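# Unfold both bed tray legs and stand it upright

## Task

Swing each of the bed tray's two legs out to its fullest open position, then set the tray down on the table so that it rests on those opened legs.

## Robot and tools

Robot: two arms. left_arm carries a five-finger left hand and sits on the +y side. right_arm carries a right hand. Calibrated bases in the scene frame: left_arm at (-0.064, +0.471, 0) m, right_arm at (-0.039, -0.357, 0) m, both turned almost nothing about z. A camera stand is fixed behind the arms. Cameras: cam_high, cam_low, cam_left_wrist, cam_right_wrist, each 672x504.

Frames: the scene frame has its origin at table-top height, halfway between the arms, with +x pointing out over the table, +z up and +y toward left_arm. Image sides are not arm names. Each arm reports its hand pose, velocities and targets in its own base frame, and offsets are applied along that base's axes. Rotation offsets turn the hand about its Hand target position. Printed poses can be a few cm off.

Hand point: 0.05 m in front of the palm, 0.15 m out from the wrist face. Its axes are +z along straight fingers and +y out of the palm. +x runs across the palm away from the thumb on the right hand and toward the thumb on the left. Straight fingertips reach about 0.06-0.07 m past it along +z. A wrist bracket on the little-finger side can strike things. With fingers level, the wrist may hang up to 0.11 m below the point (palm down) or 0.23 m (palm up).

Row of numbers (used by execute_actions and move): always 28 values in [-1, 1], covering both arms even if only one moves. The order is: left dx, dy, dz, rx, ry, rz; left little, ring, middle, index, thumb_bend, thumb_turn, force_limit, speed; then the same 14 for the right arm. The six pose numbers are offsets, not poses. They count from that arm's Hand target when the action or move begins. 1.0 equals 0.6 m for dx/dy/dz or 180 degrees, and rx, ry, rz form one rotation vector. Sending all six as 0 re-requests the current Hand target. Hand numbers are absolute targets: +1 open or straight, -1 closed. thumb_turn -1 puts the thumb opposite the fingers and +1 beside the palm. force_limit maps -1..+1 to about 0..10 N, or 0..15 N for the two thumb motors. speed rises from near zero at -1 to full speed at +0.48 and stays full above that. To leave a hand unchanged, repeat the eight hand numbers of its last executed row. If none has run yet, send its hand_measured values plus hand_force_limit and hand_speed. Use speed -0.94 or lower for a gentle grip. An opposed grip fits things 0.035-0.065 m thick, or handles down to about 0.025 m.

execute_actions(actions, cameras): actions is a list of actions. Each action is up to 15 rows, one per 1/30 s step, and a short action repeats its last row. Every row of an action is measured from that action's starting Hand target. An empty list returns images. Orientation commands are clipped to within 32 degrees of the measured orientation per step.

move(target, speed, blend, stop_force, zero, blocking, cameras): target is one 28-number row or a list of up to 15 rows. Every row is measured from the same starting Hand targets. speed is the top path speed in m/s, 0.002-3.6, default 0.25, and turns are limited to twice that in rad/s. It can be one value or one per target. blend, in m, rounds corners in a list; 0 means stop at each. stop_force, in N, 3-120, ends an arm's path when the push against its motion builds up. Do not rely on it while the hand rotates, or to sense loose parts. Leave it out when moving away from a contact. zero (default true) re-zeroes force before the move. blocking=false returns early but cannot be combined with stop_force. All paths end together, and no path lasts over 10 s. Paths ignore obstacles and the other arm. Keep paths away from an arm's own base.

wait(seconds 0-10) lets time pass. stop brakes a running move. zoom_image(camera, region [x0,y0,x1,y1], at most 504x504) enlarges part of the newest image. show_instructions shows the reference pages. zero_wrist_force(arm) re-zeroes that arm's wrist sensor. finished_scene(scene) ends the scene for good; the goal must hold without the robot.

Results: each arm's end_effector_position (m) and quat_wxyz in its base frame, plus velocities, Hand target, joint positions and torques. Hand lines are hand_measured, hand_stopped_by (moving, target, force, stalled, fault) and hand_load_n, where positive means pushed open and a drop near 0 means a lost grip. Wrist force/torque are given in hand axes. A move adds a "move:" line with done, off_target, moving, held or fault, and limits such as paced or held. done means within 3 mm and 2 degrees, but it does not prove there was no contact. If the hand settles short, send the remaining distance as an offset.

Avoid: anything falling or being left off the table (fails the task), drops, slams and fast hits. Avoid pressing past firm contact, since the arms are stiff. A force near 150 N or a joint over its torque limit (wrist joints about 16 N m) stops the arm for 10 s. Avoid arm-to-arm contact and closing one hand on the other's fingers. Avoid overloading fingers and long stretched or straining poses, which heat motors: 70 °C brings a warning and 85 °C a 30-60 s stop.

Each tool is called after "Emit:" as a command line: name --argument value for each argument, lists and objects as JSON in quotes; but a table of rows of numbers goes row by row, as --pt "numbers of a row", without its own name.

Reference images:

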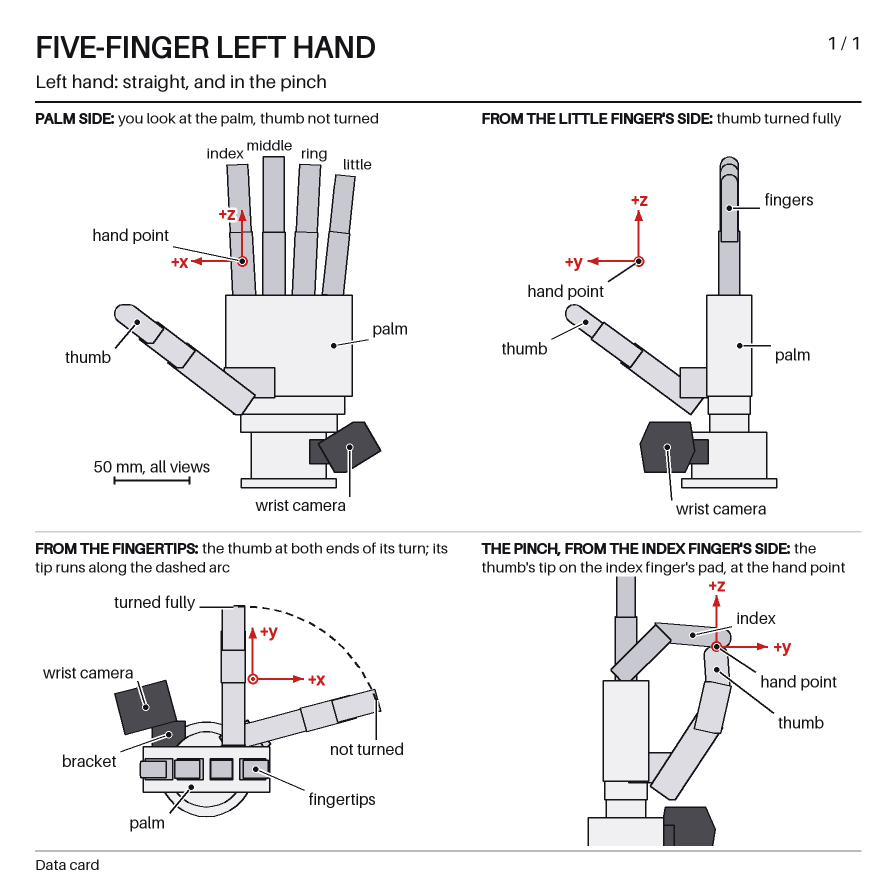

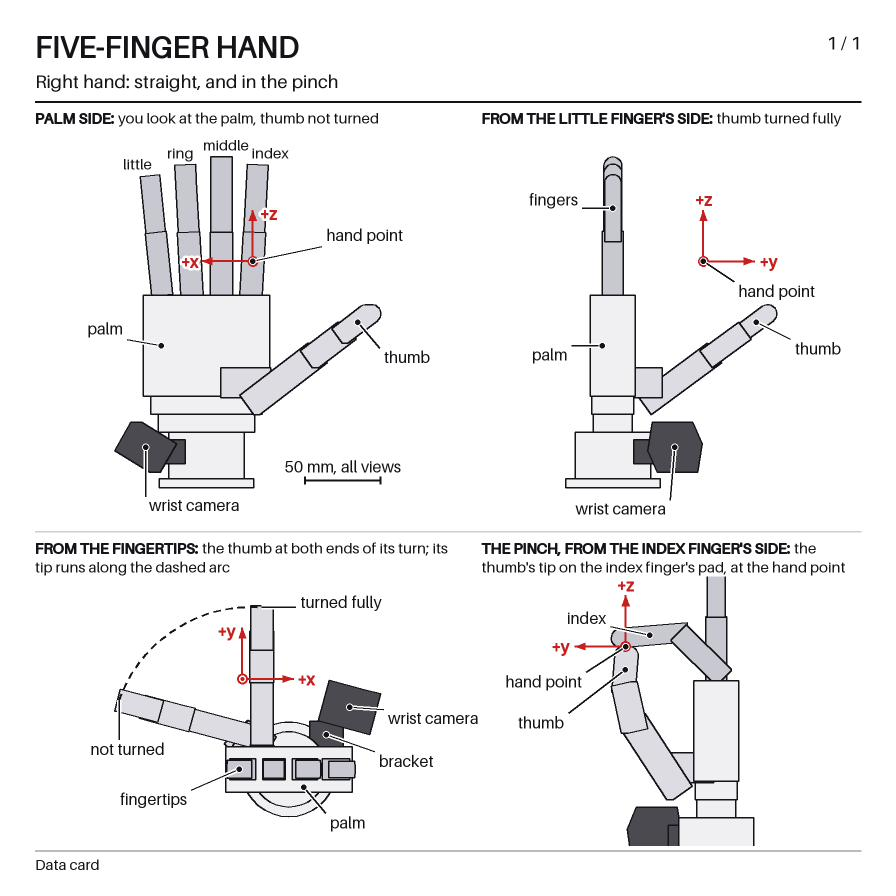

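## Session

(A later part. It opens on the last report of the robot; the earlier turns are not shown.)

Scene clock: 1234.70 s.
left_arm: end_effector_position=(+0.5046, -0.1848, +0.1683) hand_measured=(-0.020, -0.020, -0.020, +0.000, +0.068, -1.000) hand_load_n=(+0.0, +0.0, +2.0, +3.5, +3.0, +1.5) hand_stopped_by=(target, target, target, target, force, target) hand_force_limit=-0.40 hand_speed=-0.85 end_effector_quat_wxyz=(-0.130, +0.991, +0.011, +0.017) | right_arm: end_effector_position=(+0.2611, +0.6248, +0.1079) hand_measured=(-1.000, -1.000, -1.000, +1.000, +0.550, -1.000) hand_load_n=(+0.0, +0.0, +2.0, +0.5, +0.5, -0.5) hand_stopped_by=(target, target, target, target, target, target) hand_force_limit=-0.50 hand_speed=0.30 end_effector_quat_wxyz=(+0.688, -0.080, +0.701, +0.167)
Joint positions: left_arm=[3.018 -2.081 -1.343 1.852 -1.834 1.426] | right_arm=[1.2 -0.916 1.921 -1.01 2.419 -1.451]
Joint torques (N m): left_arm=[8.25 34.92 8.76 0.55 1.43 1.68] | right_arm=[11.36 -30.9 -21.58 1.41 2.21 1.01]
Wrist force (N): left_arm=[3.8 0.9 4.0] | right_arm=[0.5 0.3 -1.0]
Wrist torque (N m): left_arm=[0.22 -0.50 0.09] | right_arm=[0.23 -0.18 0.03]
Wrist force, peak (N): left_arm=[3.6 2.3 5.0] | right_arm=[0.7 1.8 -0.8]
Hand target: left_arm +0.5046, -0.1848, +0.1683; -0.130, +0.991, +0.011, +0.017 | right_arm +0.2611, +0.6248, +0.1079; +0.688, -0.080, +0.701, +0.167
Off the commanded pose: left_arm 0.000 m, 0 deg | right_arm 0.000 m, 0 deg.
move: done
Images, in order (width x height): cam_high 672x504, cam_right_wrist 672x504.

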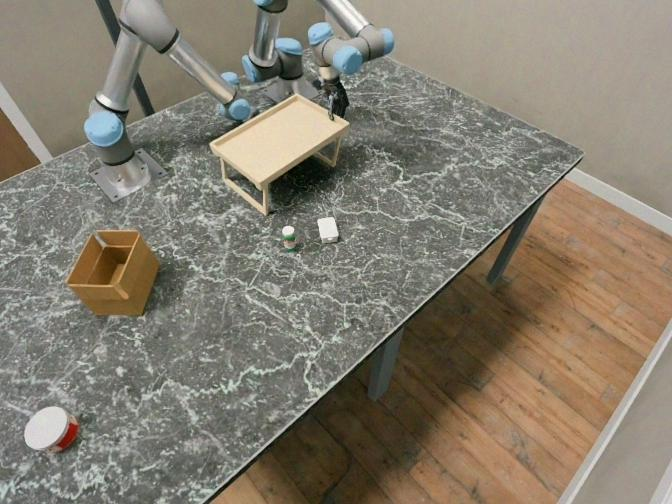

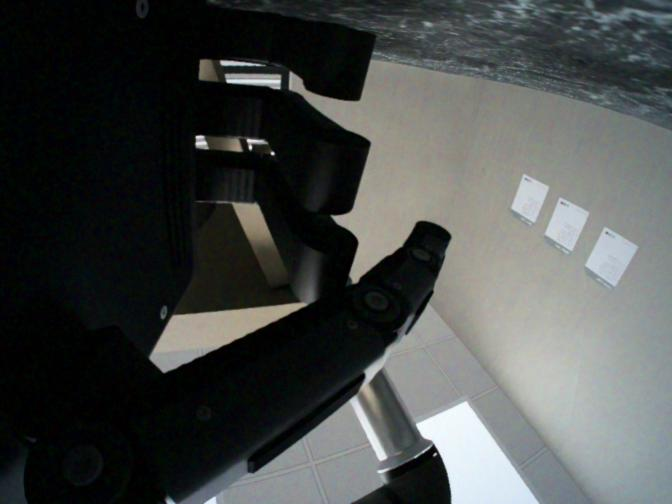

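Emit:
move --pt "0 0 0 0 0 0 -0.02 -0.02 -0.02 0 -0.45 -1 -0.4 -0.85 -0.12 -0.0442 0 0 0 0 -1 -1 -1 1 0.55 -1 -0.5 0.3" --pt "0 0 0 0 0 0 -0.02 -0.02 -0.02 0 -0.45 -1 -0.4 -0.85 -0.18 -0.2 0.02 0 0 0 1 1 1 1 1 -0.4 -0.5 0.3" --speed 0.12 --cameras '["cam_right_wrist","cam_left_wrist"]'

Emit:
zoom_image --camera "cam_right_wrist" --region '[190, 60, 510, 300]'

Scene clock: 1243.40 s.
left_arm: end_effector_position=(+0.5046, -0.1848, +0.1683) hand_measured=(-0.020, -0.020, -0.020, +0.000, +0.068, -1.000) hand_load_n=(+0.0, +0.0, +2.0, +4.0, +3.5, +1.0) hand_stopped_by=(target, target, target, target, force, target) hand_force_limit=-0.40 hand_speed=-0.85 end_effector_quat_wxyz=(-0.130, +0.991, +0.011, +0.017) | right_arm: end_effector_position=(+0.1531, +0.5048, +0.1199) hand_measured=(+1.000, +1.000, +1.000, +1.000, +1.000, -0.400) hand_load_n=(+0.0, +0.0, +0.0, +0.0, +0.0, +0.0) hand_stopped_by=(target, target, target, target, target, target) hand_force_limit=-0.50 hand_speed=0.30 end_effector_quat_wxyz=(+0.688, -0.080, +0.701, +0.167)
Joint positions: left_arm=[3.018 -2.081 -1.343 1.852 -1.834 1.426] | right_arm=[1.372 -1.101 2.27 -1.175 2.59 -1.452]
Joint torques (N m): left_arm=[7.36 34.64 8.65 0.38 1.41 1.66] | right_arm=[10.39 -35.53 0.37 -3.24 1.46 -0.83]
Wrist force (N): left_arm=[3.1 1.7 4.5] | right_arm=[0.7 1.5 -0.2]
Wrist torque (N m): left_arm=[0.22 -0.49 0.08] | right_arm=[0.11 -0.21 0.06]
Wrist force, peak (N): left_arm=[3.8 1.3 4.6] | right_arm=[0.9 2.3 -0.2]
Hand target: left_arm +0.5046, -0.1848, +0.1683; -0.130, +0.991, +0.011, +0.017 | right_arm +0.1531, +0.5048, +0.1199; +0.688, -0.080, +0.701, +0.167
Off the commanded pose: left_arm 0.000 m, 0 deg | right_arm 0.000 m, 0 deg.
move: done
Images, in order (width x height): cam_left_wrist 672x504, cam_right_wrist 672x504.

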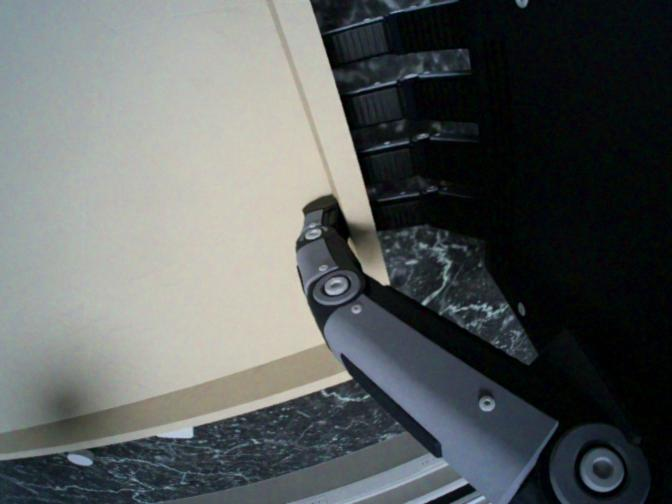

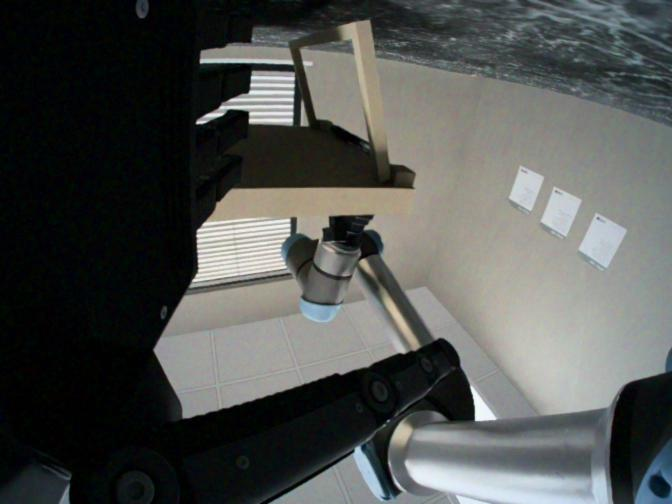

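Scaled by 1.575 from the camera's 672x504 image, which has a finer 960x720 frame.

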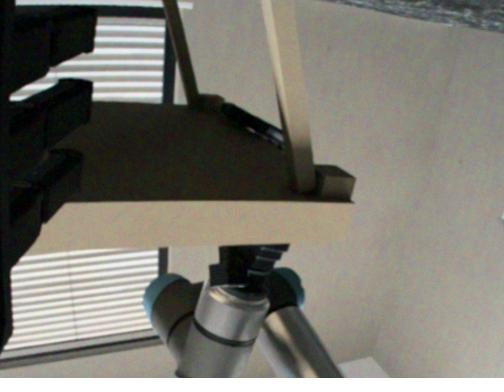

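Emit:
move --target '[0,0,0,0,0,0,-0.02,-0.02,-0.02,0,-0.45,-1,-0.4,-0.85, 0.0673,0.1363,0.0023,0.1566,0.0577,0.0004,-1,-1,-1,1,0.55,-1,-0.5,0.3]' --speed 0.15

Emit:
move --target '[0,0,0,0,0,0,-0.02,-0.02,-0.02,0,-0.45,-1,-0.4,-0.85, 0.1175,0.0433,0,0,0,0,-1,-1,-1,1,0.55,-1,-0.5,0.3]' --speed 0.03 --stop_force 3 --cameras '["cam_right_wrist","cam_high"]'

Emit:
zoom_image --camera "cam_right_wrist" --region '[130, 60, 450, 300]'

Emit:
zoom_image --camera "cam_high" --region '[150, 40, 410, 240]'

Scene clock: 1258.13 s.
left_arm: end_effector_position=(+0.5046, -0.1848, +0.1683) hand_measured=(-0.020, -0.020, -0.020, +0.000, +0.068, -1.000) hand_load_n=(+0.0, +0.0, +2.0, +3.5, +3.5, +1.5) hand_stopped_by=(target, target, target, target, force, target) hand_force_limit=-0.40 hand_speed=-0.85 end_effector_quat_wxyz=(-0.130, +0.991, +0.011, +0.017) | right_arm: end_effector_position=(+0.1935, +0.5866, +0.1213) hand_measured=(-1.000, -1.000, -1.000, +1.000, +0.550, -1.000) hand_load_n=(+0.0, +0.0, +2.0, +0.5, +0.5, +0.0) hand_stopped_by=(target, target, target, target, target, target) hand_force_limit=-0.50 hand_speed=0.30 end_effector_quat_wxyz=(+0.622, +0.104, +0.698, +0.340)
Joint positions: left_arm=[3.018 -2.081 -1.343 1.852 -1.834 1.426] | right_arm=[1.351 -0.915 1.966 -1.056 2.57 -0.927]
Joint torques (N m): left_arm=[6.24 34.61 9.06 0.3 1.47 1.69] | right_arm=[3.44 -29.85 -20.14 1.42 2.07 1.44]
Wrist force (N): left_arm=[3.1 1.5 4.3] | right_arm=[0.9 2.1 -0.8]
Wrist torque (N m): left_arm=[0.19 -0.46 0.06] | right_arm=[0.26 -0.27 0.03]
Wrist force, peak (N): left_arm=[3.2 1.7 5.0] | right_arm=[1.0 2.5 -1.1]
Hand target: left_arm +0.5046, -0.1848, +0.1683; -0.130, +0.991, +0.011, +0.017 | right_arm +0.1935, +0.5866, +0.1213; +0.621, +0.104, +0.698, +0.340
Off the commanded pose: left_arm 0.000 m, 0 deg | right_arm 0.000 m, 0 deg.
move: done

Scene clock: 1261.50 s.
left_arm: end_effector_position=(+0.5046, -0.1848, +0.1683) hand_measured=(-0.020, -0.020, -0.020, +0.000, +0.068, -1.000) hand_load_n=(+0.0, +0.0, +2.5, +3.5, +3.5, +1.5) hand_stopped_by=(target, target, target, target, force, target) hand_force_limit=-0.40 hand_speed=-0.85 end_effector_quat_wxyz=(-0.130, +0.991, +0.011, +0.017) | right_arm: end_effector_position=(+0.2640, +0.6126, +0.1213) hand_measured=(-1.000, -1.000, -1.000, +1.000, +0.550, -1.000) hand_load_n=(+0.0, +0.0, +2.0, +0.0, +0.5, +0.0) hand_stopped_by=(target, target, target, target, target, target) hand_force_limit=-0.50 hand_speed=0.30 end_effector_quat_wxyz=(+0.621, +0.104, +0.698, +0.340)
Joint positions: left_arm=[3.018 -2.081 -1.343 1.852 -1.834 1.426] | right_arm=[1.222 -0.88 1.883 -1.008 2.441 -0.926]
Joint torques (N m): left_arm=[6.12 34.99 9.38 0.27 1.4 1.68] | right_arm=[-10.99 -32.16 -22.19 1.32 -2.5 1.48]
Wrist force (N): left_arm=[3.6 1.5 4.4] | right_arm=[0.1 1.7 -1.5]
Wrist torque (N m): left_arm=[0.21 -0.46 0.07] | right_arm=[0.33 -0.25 0.02]
Wrist force, peak (N): left_arm=[3.5 1.6 5.3] | right_arm=[1.2 2.3 -1.2]
Hand target: left_arm +0.5046, -0.1848, +0.1683; -0.130, +0.991, +0.011, +0.017 | right_arm +0.2640, +0.6126, +0.1213; +0.621, +0.104, +0.698, +0.340
Off the commanded pose: left_arm 0.000 m, 0 deg | right_arm 0.000 m, 0 deg.
move: done
Images, in order (width x height): cam_high 672x504, cam_right_wrist 672x504.

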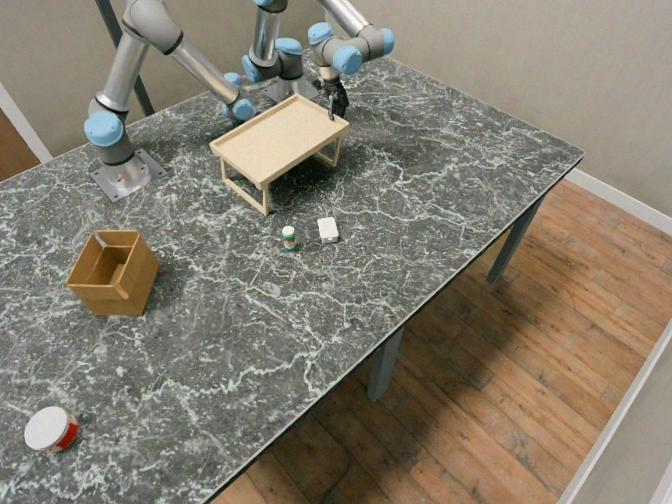

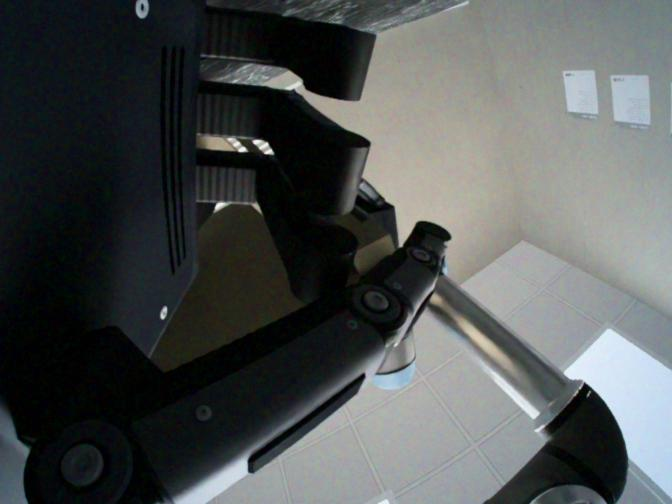

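Scaled by 1.575 from the camera's 672x504 image, which has a finer 960x720 frame.

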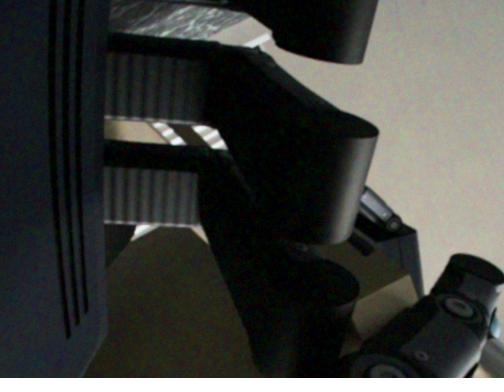

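Scaled by 1.938 from the camera's 672x504 image, which has a finer 960x720 frame.

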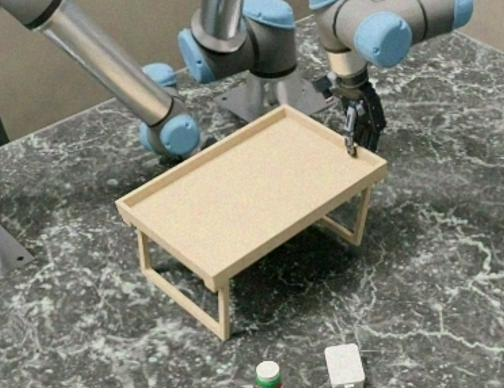

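Emit:
move --target '[0,0,0,0,0,0,-0.02,-0.02,-0.02,0,-0.45,-1,-0.4,-0.85, -0.002,0.045,0,0,0,0,-1,-1,-1,1,0.55,-1,-0.5,0.3]' --speed 0.03 --stop_force 5 --cameras '["cam_right_wrist","cam_high"]'

Emit:
zoom_image --camera "cam_high" --region '[150, 40, 410, 240]'

Scene clock: 1266.10 s.
left_arm: end_effector_position=(+0.5046, -0.1848, +0.1683) hand_measured=(-0.020, -0.020, -0.020, +0.000, +0.068, -1.000) hand_load_n=(+0.0, +0.0, +2.0, +2.5, +2.0, +0.5) hand_stopped_by=(target, target, target, target, force, target) hand_force_limit=-0.40 hand_speed=-0.85 end_effector_quat_wxyz=(-0.130, +0.991, +0.011, +0.017) | right_arm: end_effector_position=(+0.2628, +0.6396, +0.1213) hand_measured=(-1.000, -1.000, -1.000, +1.000, +0.550, -1.000) hand_load_n=(+0.0, +0.0, +2.5, +0.0, +0.5, -0.5) hand_stopped_by=(target, target, target, target, target, target) hand_force_limit=-0.50 hand_speed=0.30 end_effector_quat_wxyz=(+0.621, +0.104, +0.698, +0.340)
Joint positions: left_arm=[3.018 -2.081 -1.343 1.852 -1.834 1.426] | right_arm=[1.243 -0.842 1.797 -0.96 2.461 -0.926]
Joint torques (N m): left_arm=[5.38 35.61 9.72 0.21 1.49 1.53] | right_arm=[11.69 -34.13 -22.4 1.41 2.04 1.11]
Wrist force (N): left_arm=[2.6 0.6 3.4] | right_arm=[0.8 0.1 -0.3]
Wrist torque (N m): left_arm=[0.21 -0.44 0.10] | right_arm=[0.23 -0.26 0.04]
Wrist force, peak (N): left_arm=[3.5 1.7 5.2] | right_arm=[-0.2 1.9 -1.6]
Hand target: left_arm +0.5046, -0.1848, +0.1683; -0.130, +0.991, +0.011, +0.017 | right_arm +0.2628, +0.6396, +0.1213; +0.621, +0.104, +0.698, +0.340
Off the commanded pose: left_arm 0.000 m, 0 deg | right_arm 0.000 m, 0 deg.
move: done
Images, in order (width x height): cam_high 672x504, cam_right_wrist 672x504.

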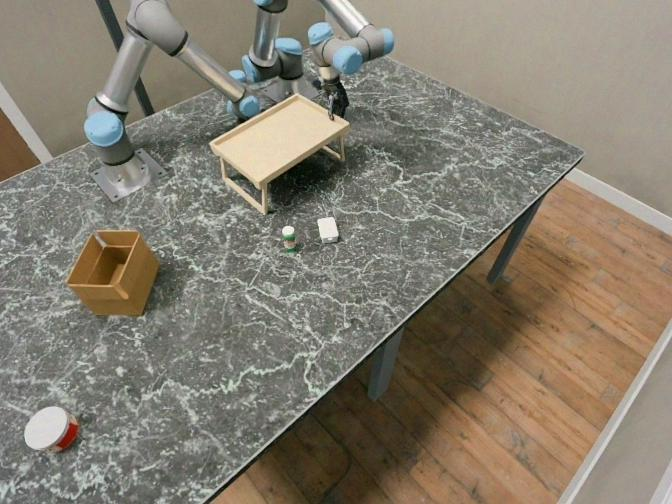

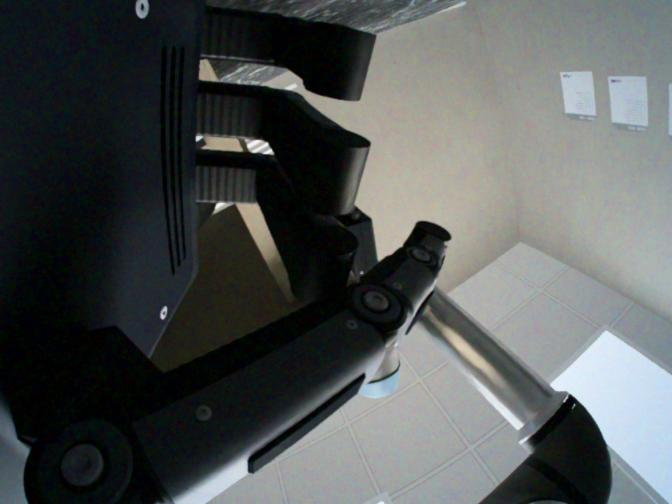

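Scaled by 1.938 from the camera's 672x504 image, which has a finer 960x720 frame.

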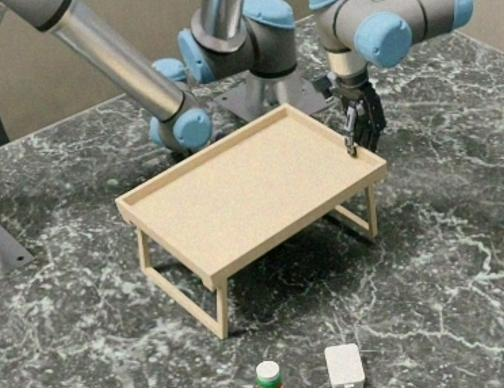

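Emit:
move --target '[0,0,0,0,0,0,-0.02,-0.02,-0.02,0,-0.45,-1,-0.4,-0.85, -0.001,0.02,0,0,0,0,-1,-1,-1,1,0.55,-1,-0.5,0.3]' --speed 0.02 --stop_force 5 --cameras '["cam_left_wrist","cam_high"]'

Emit:
zoom_image --camera "cam_high" --region '[190, 60, 370, 220]'

Scene clock: 1272.17 s.
left_arm: end_effector_position=(+0.5046, -0.1848, +0.1683) hand_measured=(-0.020, -0.020, -0.020, +0.000, +0.068, -1.000) hand_load_n=(+0.0, +0.5, +3.0, +2.5, +2.0, +0.0) hand_stopped_by=(target, target, target, target, force, target) hand_force_limit=-0.40 hand_speed=-0.85 end_effector_quat_wxyz=(-0.130, +0.991, +0.011, +0.017) | right_arm: end_effector_position=(+0.2622, +0.6516, +0.1213) hand_measured=(-1.000, -1.000, -1.000, +1.000, +0.550, -1.000) hand_load_n=(+0.0, +0.0, +2.0, +0.0, +0.5, +0.0) hand_stopped_by=(target, target, target, target, target, target) hand_force_limit=-0.50 hand_speed=0.30 end_effector_quat_wxyz=(+0.621, +0.104, +0.698, +0.340)
Joint positions: left_arm=[3.018 -2.081 -1.343 1.852 -1.834 1.426] | right_arm=[1.251 -0.824 1.758 -0.939 2.47 -0.926]
Joint torques (N m): left_arm=[5.5 34.83 9.02 0.21 1.47 1.56] | right_arm=[12.41 -34.5 -22.17 1.38 2.07 1.11]
Wrist force (N): left_arm=[2.7 1.1 5.6] | right_arm=[-0.4 0.6 -0.3]
Wrist torque (N m): left_arm=[0.20 -0.45 0.12] | right_arm=[0.17 -0.27 -0.04]
Wrist force, peak (N): left_arm=[2.8 1.0 5.7] | right_arm=[-1.0 1.5 -0.1]
Hand target: left_arm +0.5046, -0.1848, +0.1683; -0.130, +0.991, +0.011, +0.017 | right_arm +0.2622, +0.6516, +0.1213; +0.621, +0.104, +0.698, +0.340
Off the commanded pose: left_arm 0.000 m, 0 deg | right_arm 0.000 m, 0 deg.
move: done
Images, in order (width x height): cam_high 672x504, cam_left_wrist 672x504.

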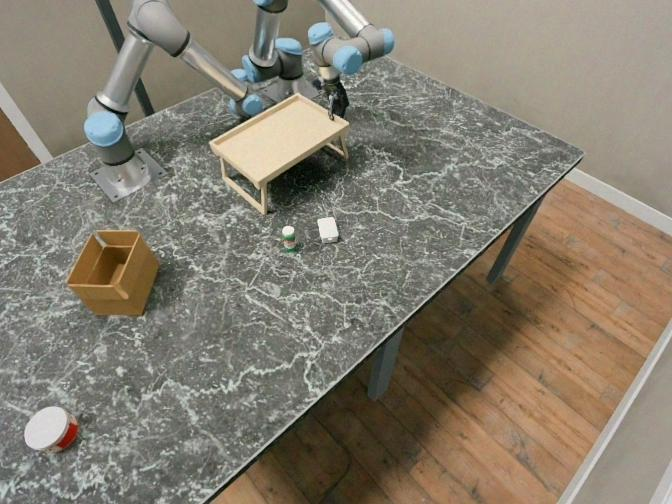

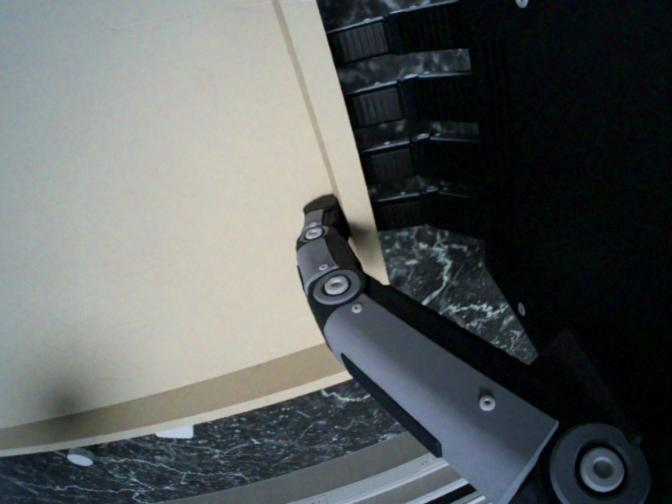

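Scaled by 2.800 from the camera's 672x504 image, which has a finer 960x720 frame.

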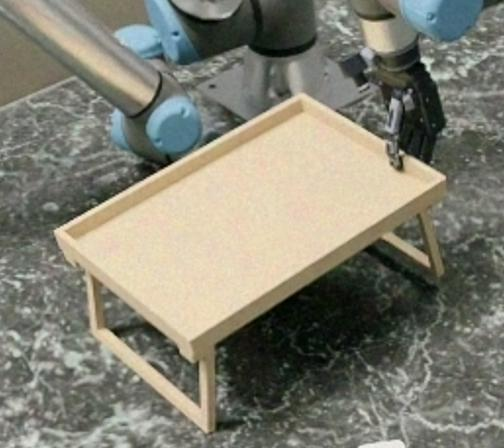

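Emit:
move --target '[0,0,0,0,0,0,-0.02,-0.02,-0.02,0,-0.45,-1,-0.4,-0.85, -0.001,0.015,0.001,0,0,0,-1,-1,-1,1,0.55,-1,-0.5,0.3]' --speed 0.015 --stop_force 4 --cameras '["cam_right_wrist","cam_high"]'

Emit:
zoom_image --camera "cam_high" --region '[190, 60, 370, 220]'

Scene clock: 1278.23 s.
left_arm: end_effector_position=(+0.5046, -0.1848, +0.1683) hand_measured=(-0.020, -0.020, -0.020, +0.000, +0.068, -1.000) hand_load_n=(+0.0, +1.0, +3.5, +0.5, +3.5, -2.0) hand_stopped_by=(target, target, target, target, force, target) hand_force_limit=-0.40 hand_speed=-0.85 end_effector_quat_wxyz=(-0.130, +0.991, +0.011, +0.017) | right_arm: end_effector_position=(+0.2616, +0.6606, +0.1219) hand_measured=(-1.000, -1.000, -1.000, +1.000, +0.550, -1.000) hand_load_n=(+0.0, +0.5, +2.0, +0.5, +0.5, +0.0) hand_stopped_by=(target, target, target, target, target, target) hand_force_limit=-0.50 hand_speed=0.30 end_effector_quat_wxyz=(+0.621, +0.104, +0.698, +0.340)
Joint positions: left_arm=[3.018 -2.081 -1.343 1.852 -1.834 1.426] | right_arm=[1.258 -0.812 1.728 -0.921 2.476 -0.926]
Joint torques (N m): left_arm=[4.15 34.36 9.69 0.27 1.42 1.54] | right_arm=[12.24 -36.27 -22.81 1.26 1.91 1.07]
Wrist force (N): left_arm=[2.5 0.5 3.7] | right_arm=[0.7 -0.8 0.1]
Wrist torque (N m): left_arm=[0.27 -0.40 0.15] | right_arm=[0.18 -0.23 0.01]
Wrist force, peak (N): left_arm=[2.7 1.1 5.7] | right_arm=[-1.2 1.5 -0.3]
Hand target: left_arm +0.5046, -0.1848, +0.1683; -0.130, +0.991, +0.011, +0.017 | right_arm +0.2616, +0.6606, +0.1219; +0.621, +0.104, +0.698, +0.340
Off the commanded pose: left_arm 0.000 m, 0 deg | right_arm 0.000 m, 0 deg.
move: done
Images, in order (width x height): cam_high 672x504, cam_right_wrist 672x504.

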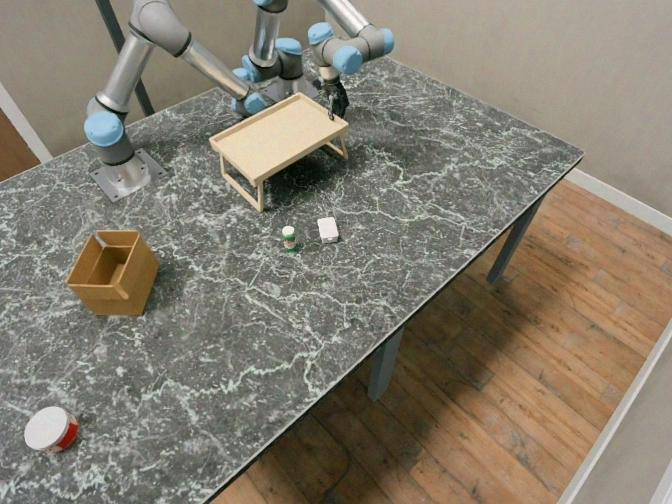

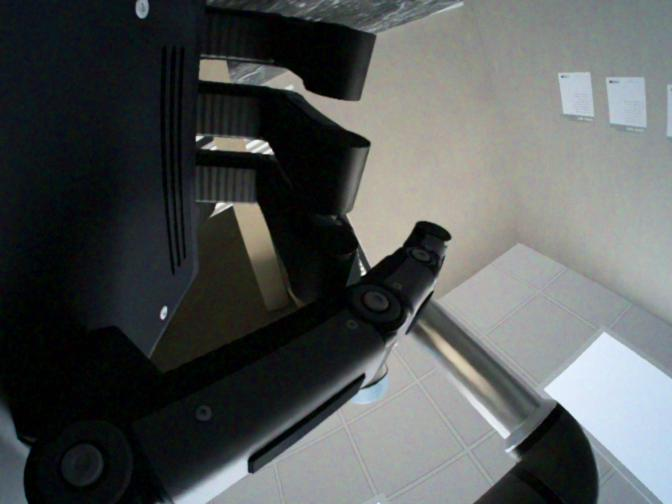

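Scaled by 2.800 from the camera's 672x504 image, which has a finer 960x720 frame.

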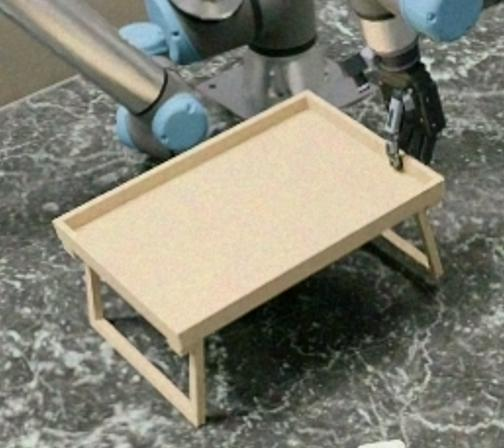

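Emit:
move --pt "0 0 0 0 0 0 -0.02 -0.02 -0.02 0 -0.45 -1 -0.4 -0.85 0 -0.025 0 0 0 0 -1 -1 -1 1 0.55 -1 -0.5 0.3" --pt "0 0 0 0 0 0 -0.02 -0.02 -0.02 0 -0.45 -1 -0.4 -0.85 -0.13 -0.075 0 0 0 0 -1 -1 -1 1 0.55 -1 -0.5 0.3" --pt "0 0 0 0 0 0 -0.02 -0.02 -0.02 0 -0.45 -1 -0.4 -0.85 -0.18 -0.26 0.0 -0.1566 -0.0577 -0.0004 -1 -1 -1 1 0.55 -1 -0.5 0.3" --speed '[0.04,0.1,0.15]' --cameras '["cam_right_wrist","cam_left_wrist","cam_high","cam_low"]'

Emit:
zoom_image --camera "cam_high" --region '[190, 60, 370, 220]'

Emit:
zoom_image --camera "cam_low" --region '[370, 180, 600, 320]'

Scene clock: 1287.17 s.
left_arm: end_effector_position=(+0.5046, -0.1848, +0.1683) hand_measured=(-0.020, -0.020, -0.020, +0.000, +0.068, -1.000) hand_load_n=(+0.0, +1.0, +3.5, +0.5, +3.0, -2.0) hand_stopped_by=(target, target, target, target, force, target) hand_force_limit=-0.40 hand_speed=-0.85 end_effector_quat_wxyz=(-0.130, +0.991, +0.011, +0.017) | right_arm: end_effector_position=(+0.1536, +0.5046, +0.1219) hand_measured=(-1.000, -1.000, -1.000, +1.000, +0.550, -1.000) hand_load_n=(+0.0, +0.0, +2.0, +0.0, +0.5, +0.0) hand_stopped_by=(target, target, target, target, target, target) hand_force_limit=-0.50 hand_speed=0.30 end_effector_quat_wxyz=(+0.688, -0.080, +0.701, +0.167)
Joint positions: left_arm=[3.018 -2.081 -1.343 1.852 -1.834 1.426] | right_arm=[1.371 -1.107 2.27 -1.17 2.589 -1.452]
Joint torques (N m): left_arm=[3.73 35.26 9.28 0.22 1.44 1.59] | right_arm=[-11.34 -36.09 1.53 -3.56 -1.89 -1.05]
Wrist force (N): left_arm=[2.9 1.4 3.8] | right_arm=[0.7 1.6 -0.3]
Wrist torque (N m): left_arm=[0.22 -0.30 0.11] | right_arm=[0.13 -0.23 0.05]
Wrist force, peak (N): left_arm=[2.9 1.5 5.2] | right_arm=[0.8 2.6 -1.1]
Hand target: left_arm +0.5046, -0.1848, +0.1683; -0.130, +0.991, +0.011, +0.017 | right_arm +0.1536, +0.5046, +0.1219; +0.688, -0.080, +0.701, +0.167
Off the commanded pose: left_arm 0.000 m, 0 deg | right_arm 0.000 m, 0 deg.
move: done

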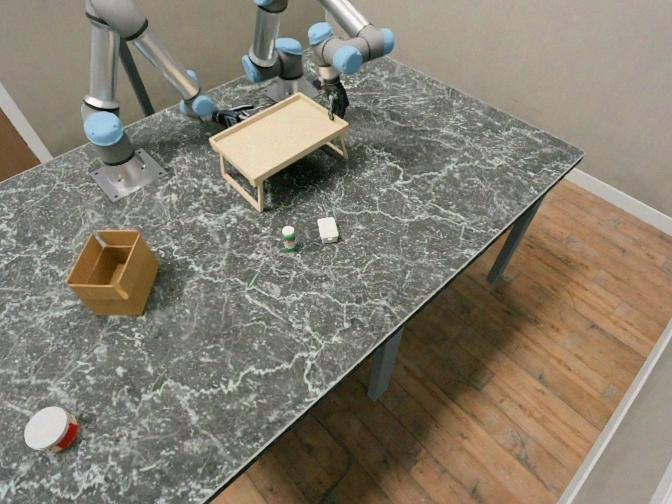

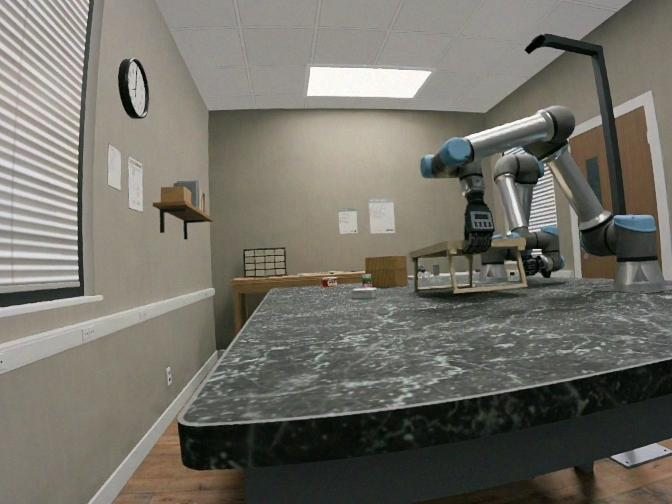

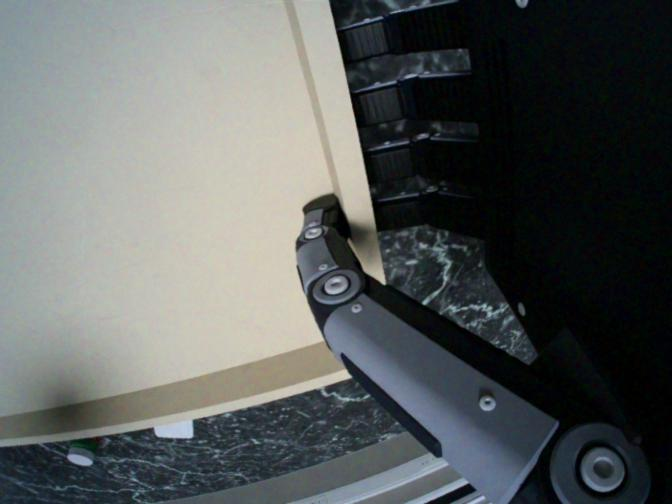

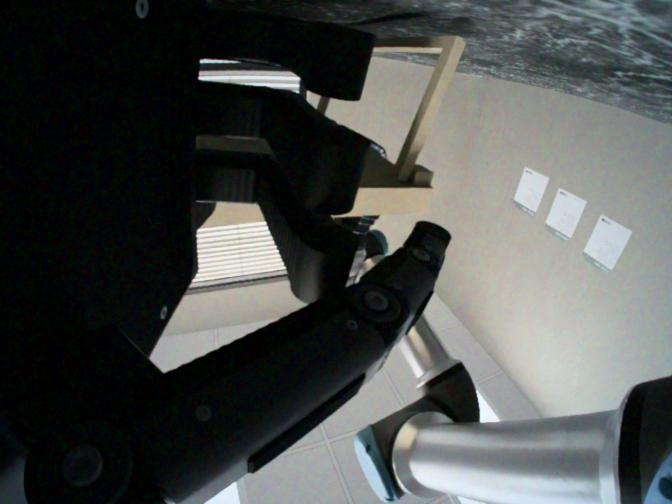

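Scaled by 2.800 from the camera's 672x504 image, which has a finer 960x720 frame.

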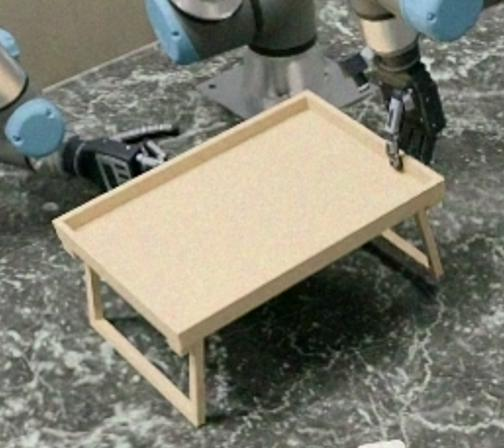

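Scaled by 2.191 from the camera's 672x504 image, which has a finer 960x720 frame.

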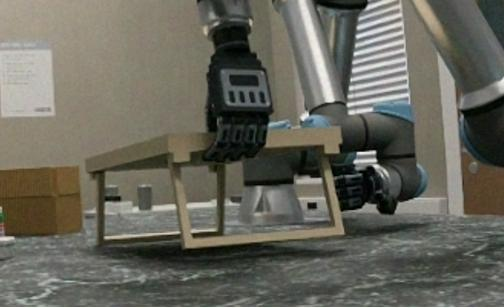

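Emit:
move --target '[0.001,0.01,-0.026,-0.0122,0,0,-0.02,-0.02,-0.02,0,-0.45,-1,-0.4,-0.85, -0.1,0,0,0,0,0,-1,-1,-1,1,0.55,-1,-0.5,0.3]' --speed 0.03 --stop_force 5 --cameras '["cam_low"]'

Emit:
zoom_image --camera "cam_low" --region '[370, 180, 600, 320]'

Scene clock: 1303.33 s.
left_arm: end_effector_position=(+0.5052, -0.1788, +0.1527) hand_measured=(-0.020, -0.020, -0.020, +0.000, +0.068, -1.000) hand_load_n=(+0.0, +0.5, +3.5, +0.5, +3.0, -1.5) hand_stopped_by=(target, target, target, target, force, target) hand_force_limit=-0.40 hand_speed=-0.85 end_effector_quat_wxyz=(-0.111, +0.994, +0.011, +0.017) | right_arm: end_effector_position=(+0.0936, +0.5046, +0.1219) hand_measured=(-1.000, -1.000, -1.000, +1.000, +0.550, -1.000) hand_load_n=(+0.0, +0.0, +2.0, +0.0, +0.5, +0.0) hand_stopped_by=(target, target, target, target, target, target) hand_force_limit=-0.50 hand_speed=0.30 end_effector_quat_wxyz=(+0.688, -0.080, +0.701, +0.167)
Joint positions: left_arm=[3.051 -2.079 -1.385 1.904 -1.796 1.46] | right_arm=[1.539 -1.089 2.229 -1.15 2.758 -1.456]
Joint torques (N m): left_arm=[11.79 50.42 6.16 0.75 1.85 2.39] | right_arm=[10.99 -21.2 -18.48 1.75 2.47 0.93]
Wrist force (N): left_arm=[2.6 2.0 4.5] | right_arm=[0.4 1.9 -1.1]
Wrist torque (N m): left_arm=[0.22 -0.32 0.09] | right_arm=[0.22 -0.14 0.05]
Wrist force, peak (N): left_arm=[2.9 1.8 5.0] | right_arm=[0.4 2.1 -1.2]
Hand target: left_arm +0.5052, -0.1788, +0.1527; -0.111, +0.994, +0.011, +0.017 | right_arm +0.0936, +0.5046, +0.1219; +0.688, -0.080, +0.701, +0.167
Off the commanded pose: left_arm 0.000 m, 0 deg | right_arm 0.000 m, 0 deg.
move: done
Images, in order (width x height): cam_low 672x504.

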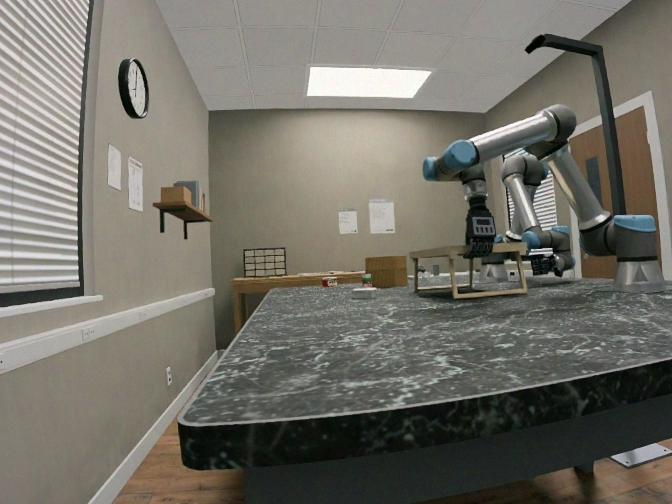

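Scaled by 2.191 from the camera's 672x504 image, which has a finer 960x720 frame.

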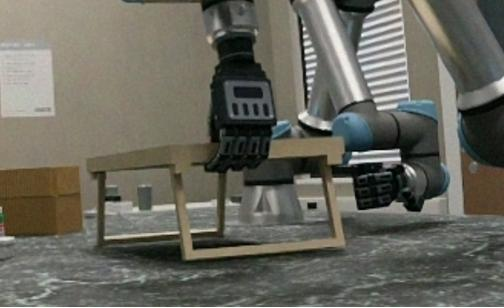

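Emit:
move --target '[0.001,0.006,-0.0175,-0.0085,0,0,-0.02,-0.02,-0.02,0,-0.45,-1,-0.4,-0.85, 0,0,0,0,0,0,-1,-1,-1,1,0.55,-1,-0.5,0.3]' --speed 0.02 --stop_force 4 --cameras '["cam_low"]'

Emit:
zoom_image --camera "cam_low" --region '[370, 180, 600, 320]'

Scene clock: 1308.10 s.
left_arm: end_effector_position=(+0.5054, -0.1777, +0.1493) hand_measured=(-0.020, -0.020, -0.020, +0.000, +0.066, -1.000) hand_load_n=(+0.0, +0.0, +2.5, +0.0, +0.0, +0.0) hand_stopped_by=(target, target, target, target, force, target) hand_force_limit=-0.40 hand_speed=-0.85 end_effector_quat_wxyz=(-0.107, +0.994, +0.011, +0.017) | right_arm: end_effector_position=(+0.0936, +0.5046, +0.1219) hand_measured=(-1.000, -1.000, -1.000, +1.000, +0.550, -1.000) hand_load_n=(+0.0, +0.0, +2.0, +0.0, +0.5, -0.5) hand_stopped_by=(target, target, target, target, target, target) hand_force_limit=-0.50 hand_speed=0.30 end_effector_quat_wxyz=(+0.688, -0.080, +0.701, +0.167)
Joint positions: left_arm=[3.058 -2.079 -1.393 1.915 -1.787 1.467] | right_arm=[1.539 -1.089 2.229 -1.15 2.758 -1.456]
Joint torques (N m): left_arm=[-11.49 38.97 32.49 -6.65 -2.78 -2.31] | right_arm=[11.2 -21.66 -18.28 1.58 2.48 0.98]
Wrist force (N): left_arm=[3.0 1.4 4.8] | right_arm=[0.5 2.1 -1.0]
Wrist torque (N m): left_arm=[0.17 -0.38 0.07] | right_arm=[0.25 -0.15 0.06]
Wrist force, peak (N): left_arm=[2.8 2.0 5.1] | right_arm=[0.7 2.2 -0.9]
Hand target: left_arm +0.5054, -0.1777, +0.1493; -0.107, +0.994, +0.011, +0.017 (not the last commanded pose) | right_arm +0.0936, +0.5046, +0.1219; +0.688, -0.080, +0.701, +0.167
Off the commanded pose: left_arm 0.008 m, 1 deg | right_arm 0.000 m, 0 deg.
move: contact (left_arm)
Images, in order (width x height): cam_low 672x504.

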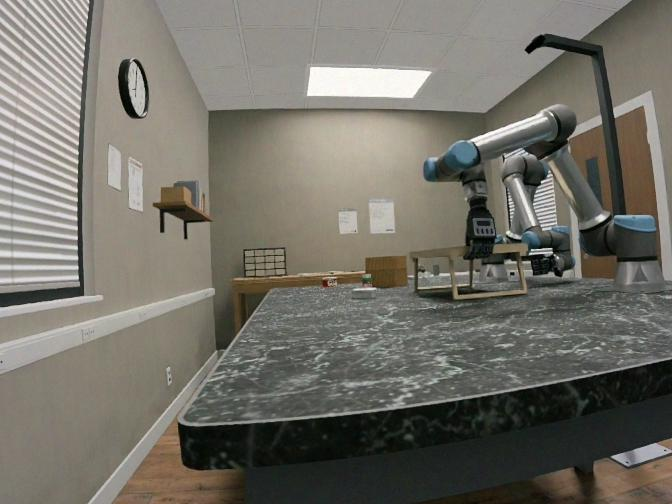

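Scaled by 2.191 from the camera's 672x504 image, which has a finer 960x720 frame.

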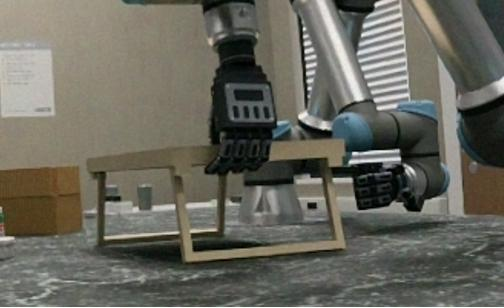

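Emit:
move --target '[0,0,0,0,0,0,-0.02,-0.02,-0.02,0,1,-1,-0.4,-0.3, 0,0,0,0,0,0,-1,-1,-1,1,0.55,-1,-0.5,0.3]' --cameras '["cam_left_wrist"]'

Emit:
move --target '[0,0.005,-0.0133,0,0,0,-0.02,-0.02,-0.02,0,1,-1,-0.4,-0.3, 0,0,0,0,0,0,-1,-1,-1,1,0.55,-1,-0.5,0.3]' --speed 0.02 --stop_force 3 --cameras '["cam_left_wrist","cam_high","cam_low"]'

Emit:
zoom_image --camera "cam_low" --region '[370, 180, 600, 320]'

Scene clock: 1314.07 s.
left_arm: end_effector_position=(+0.5054, -0.1777, +0.1493) hand_measured=(-0.020, -0.020, -0.020, +0.000, +1.000, -1.000) hand_load_n=(+0.0, +0.0, +2.5, +0.5, +0.0, +0.0) hand_stopped_by=(target, target, target, target, target, target) hand_force_limit=-0.40 hand_speed=-0.30 end_effector_quat_wxyz=(-0.107, +0.994, +0.011, +0.017) | right_arm: end_effector_position=(+0.0936, +0.5046, +0.1219) hand_measured=(-1.000, -1.000, -1.000, +1.000, +0.550, -1.000) hand_load_n=(+0.0, +0.0, +2.0, +0.0, +0.5, +0.0) hand_stopped_by=(target, target, target, target, target, target) hand_force_limit=-0.50 hand_speed=0.30 end_effector_quat_wxyz=(+0.688, -0.080, +0.701, +0.167)
Joint positions: left_arm=[3.058 -2.079 -1.393 1.915 -1.787 1.467] | right_arm=[1.539 -1.089 2.229 -1.15 2.758 -1.456]
Joint torques (N m): left_arm=[-10.43 38.61 31.45 -6.48 -1.53 -2.26] | right_arm=[11.66 -21.68 -18.45 1.59 2.41 0.82]
Wrist force (N): left_arm=[2.9 1.5 4.4] | right_arm=[0.7 1.9 -1.0]
Wrist torque (N m): left_arm=[0.19 -0.36 0.05] | right_arm=[0.22 -0.17 0.06]
Wrist force, peak (N): left_arm=[3.1 1.7 4.8] | right_arm=[0.6 2.1 -1.1]
Hand target: left_arm +0.5054, -0.1777, +0.1493; -0.107, +0.994, +0.011, +0.017 | right_arm +0.0936, +0.5046, +0.1219; +0.688, -0.080, +0.701, +0.167
Off the commanded pose: left_arm 0.000 m, 0 deg | right_arm 0.000 m, 0 deg.
move: done
Images, in order (width x height): cam_left_wrist 672x504.

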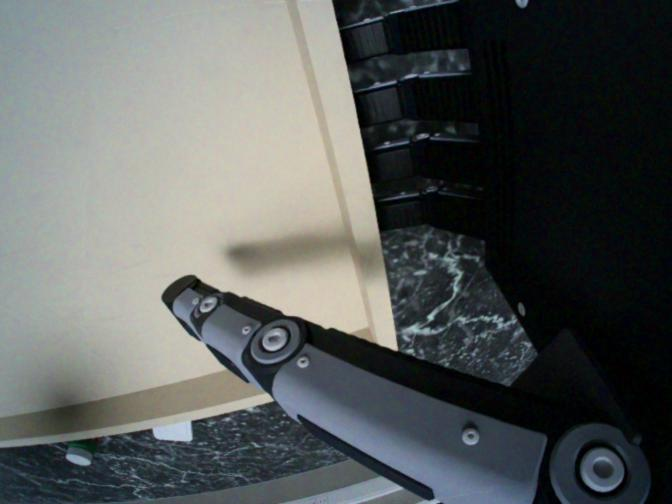

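Scene clock: 1315.20 s.
left_arm: end_effector_position=(+0.5054, -0.1776, +0.1489) hand_measured=(-0.020, -0.020, -0.020, +0.000, +1.000, -1.000) hand_load_n=(+0.0, +0.0, +0.0, +0.0, +0.0, +0.0) hand_stopped_by=(target, target, target, target, target, target) hand_force_limit=-0.40 hand_speed=-0.30 end_effector_quat_wxyz=(-0.107, +0.994, +0.011, +0.017) | right_arm: end_effector_position=(+0.0936, +0.5046, +0.1219) hand_measured=(-1.000, -1.000, -1.000, +1.000, +0.550, -1.000) hand_load_n=(+0.0, +0.0, +2.0, +0.0, +0.5, +0.0) hand_stopped_by=(target, target, target, target, target, target) hand_force_limit=-0.50 hand_speed=0.30 end_effector_quat_wxyz=(+0.688, -0.080, +0.701, +0.167)
Joint positions: left_arm=[3.058 -2.079 -1.394 1.916 -1.787 1.467] | right_arm=[1.539 -1.089 2.229 -1.15 2.758 -1.456]
Joint torques (N m): left_arm=[-11.04 47.88 31.83 -6.21 -1.55 -2.3] | right_arm=[11.34 -21.45 -18.08 1.61 2.45 0.98]
Wrist force (N): left_arm=[3.0 1.3 1.1] | right_arm=[0.5 1.9 -1.0]
Wrist torque (N m): left_arm=[0.25 -0.42 0.06] | right_arm=[0.22 -0.14 0.06]
Wrist force, peak (N): left_arm=[3.0 1.5 4.6] | right_arm=[0.7 2.2 -1.0]
Hand target: left_arm +0.5054, -0.1776, +0.1489; -0.107, +0.994, +0.011, +0.017 (not the last commanded pose) | right_arm +0.0936, +0.5046, +0.1219; +0.688, -0.080, +0.701, +0.167
Off the commanded pose: left_arm 0.008 m, 0 deg | right_arm 0.000 m, 0 deg.
move: contact (left_arm)
Images, in order (width x height): cam_high 672x504, cam_low 672x504, cam_left_wrist 672x504.

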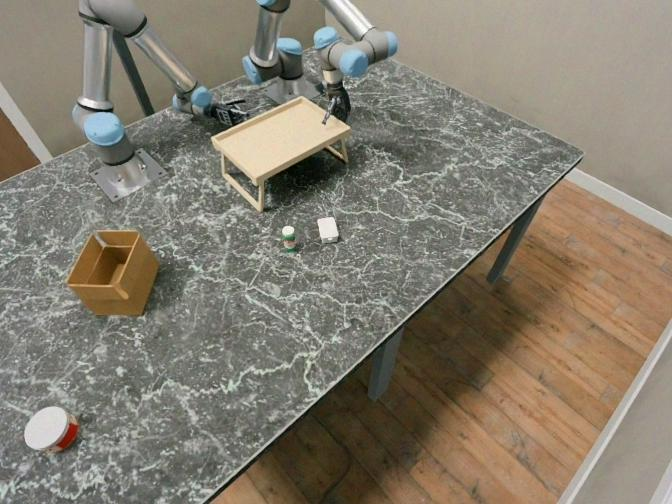

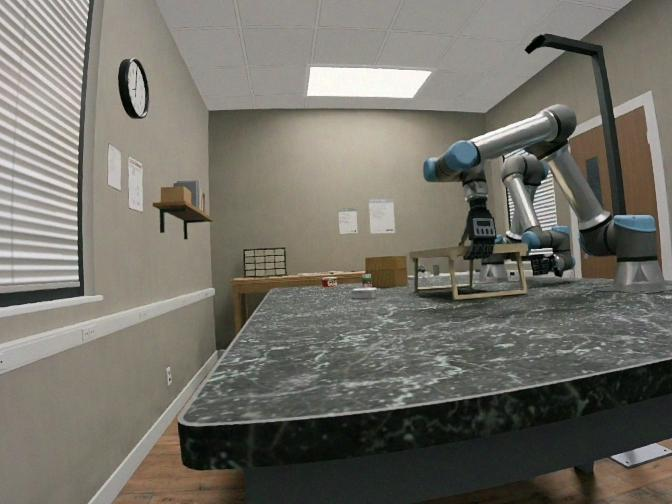

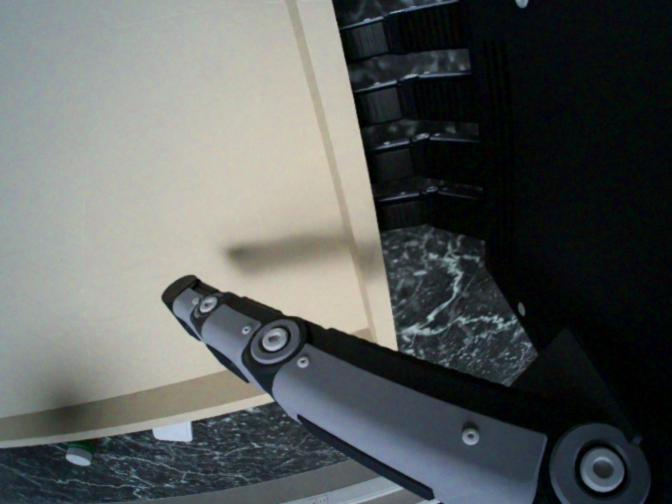

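Scaled by 2.191 from the camera's 672x504 image, which has a finer 960x720 frame.

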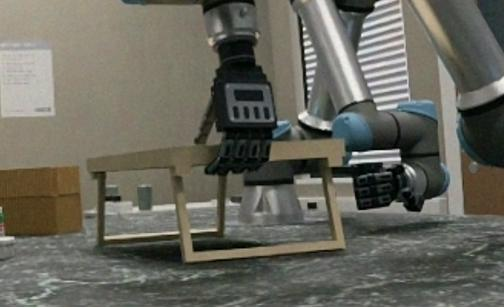

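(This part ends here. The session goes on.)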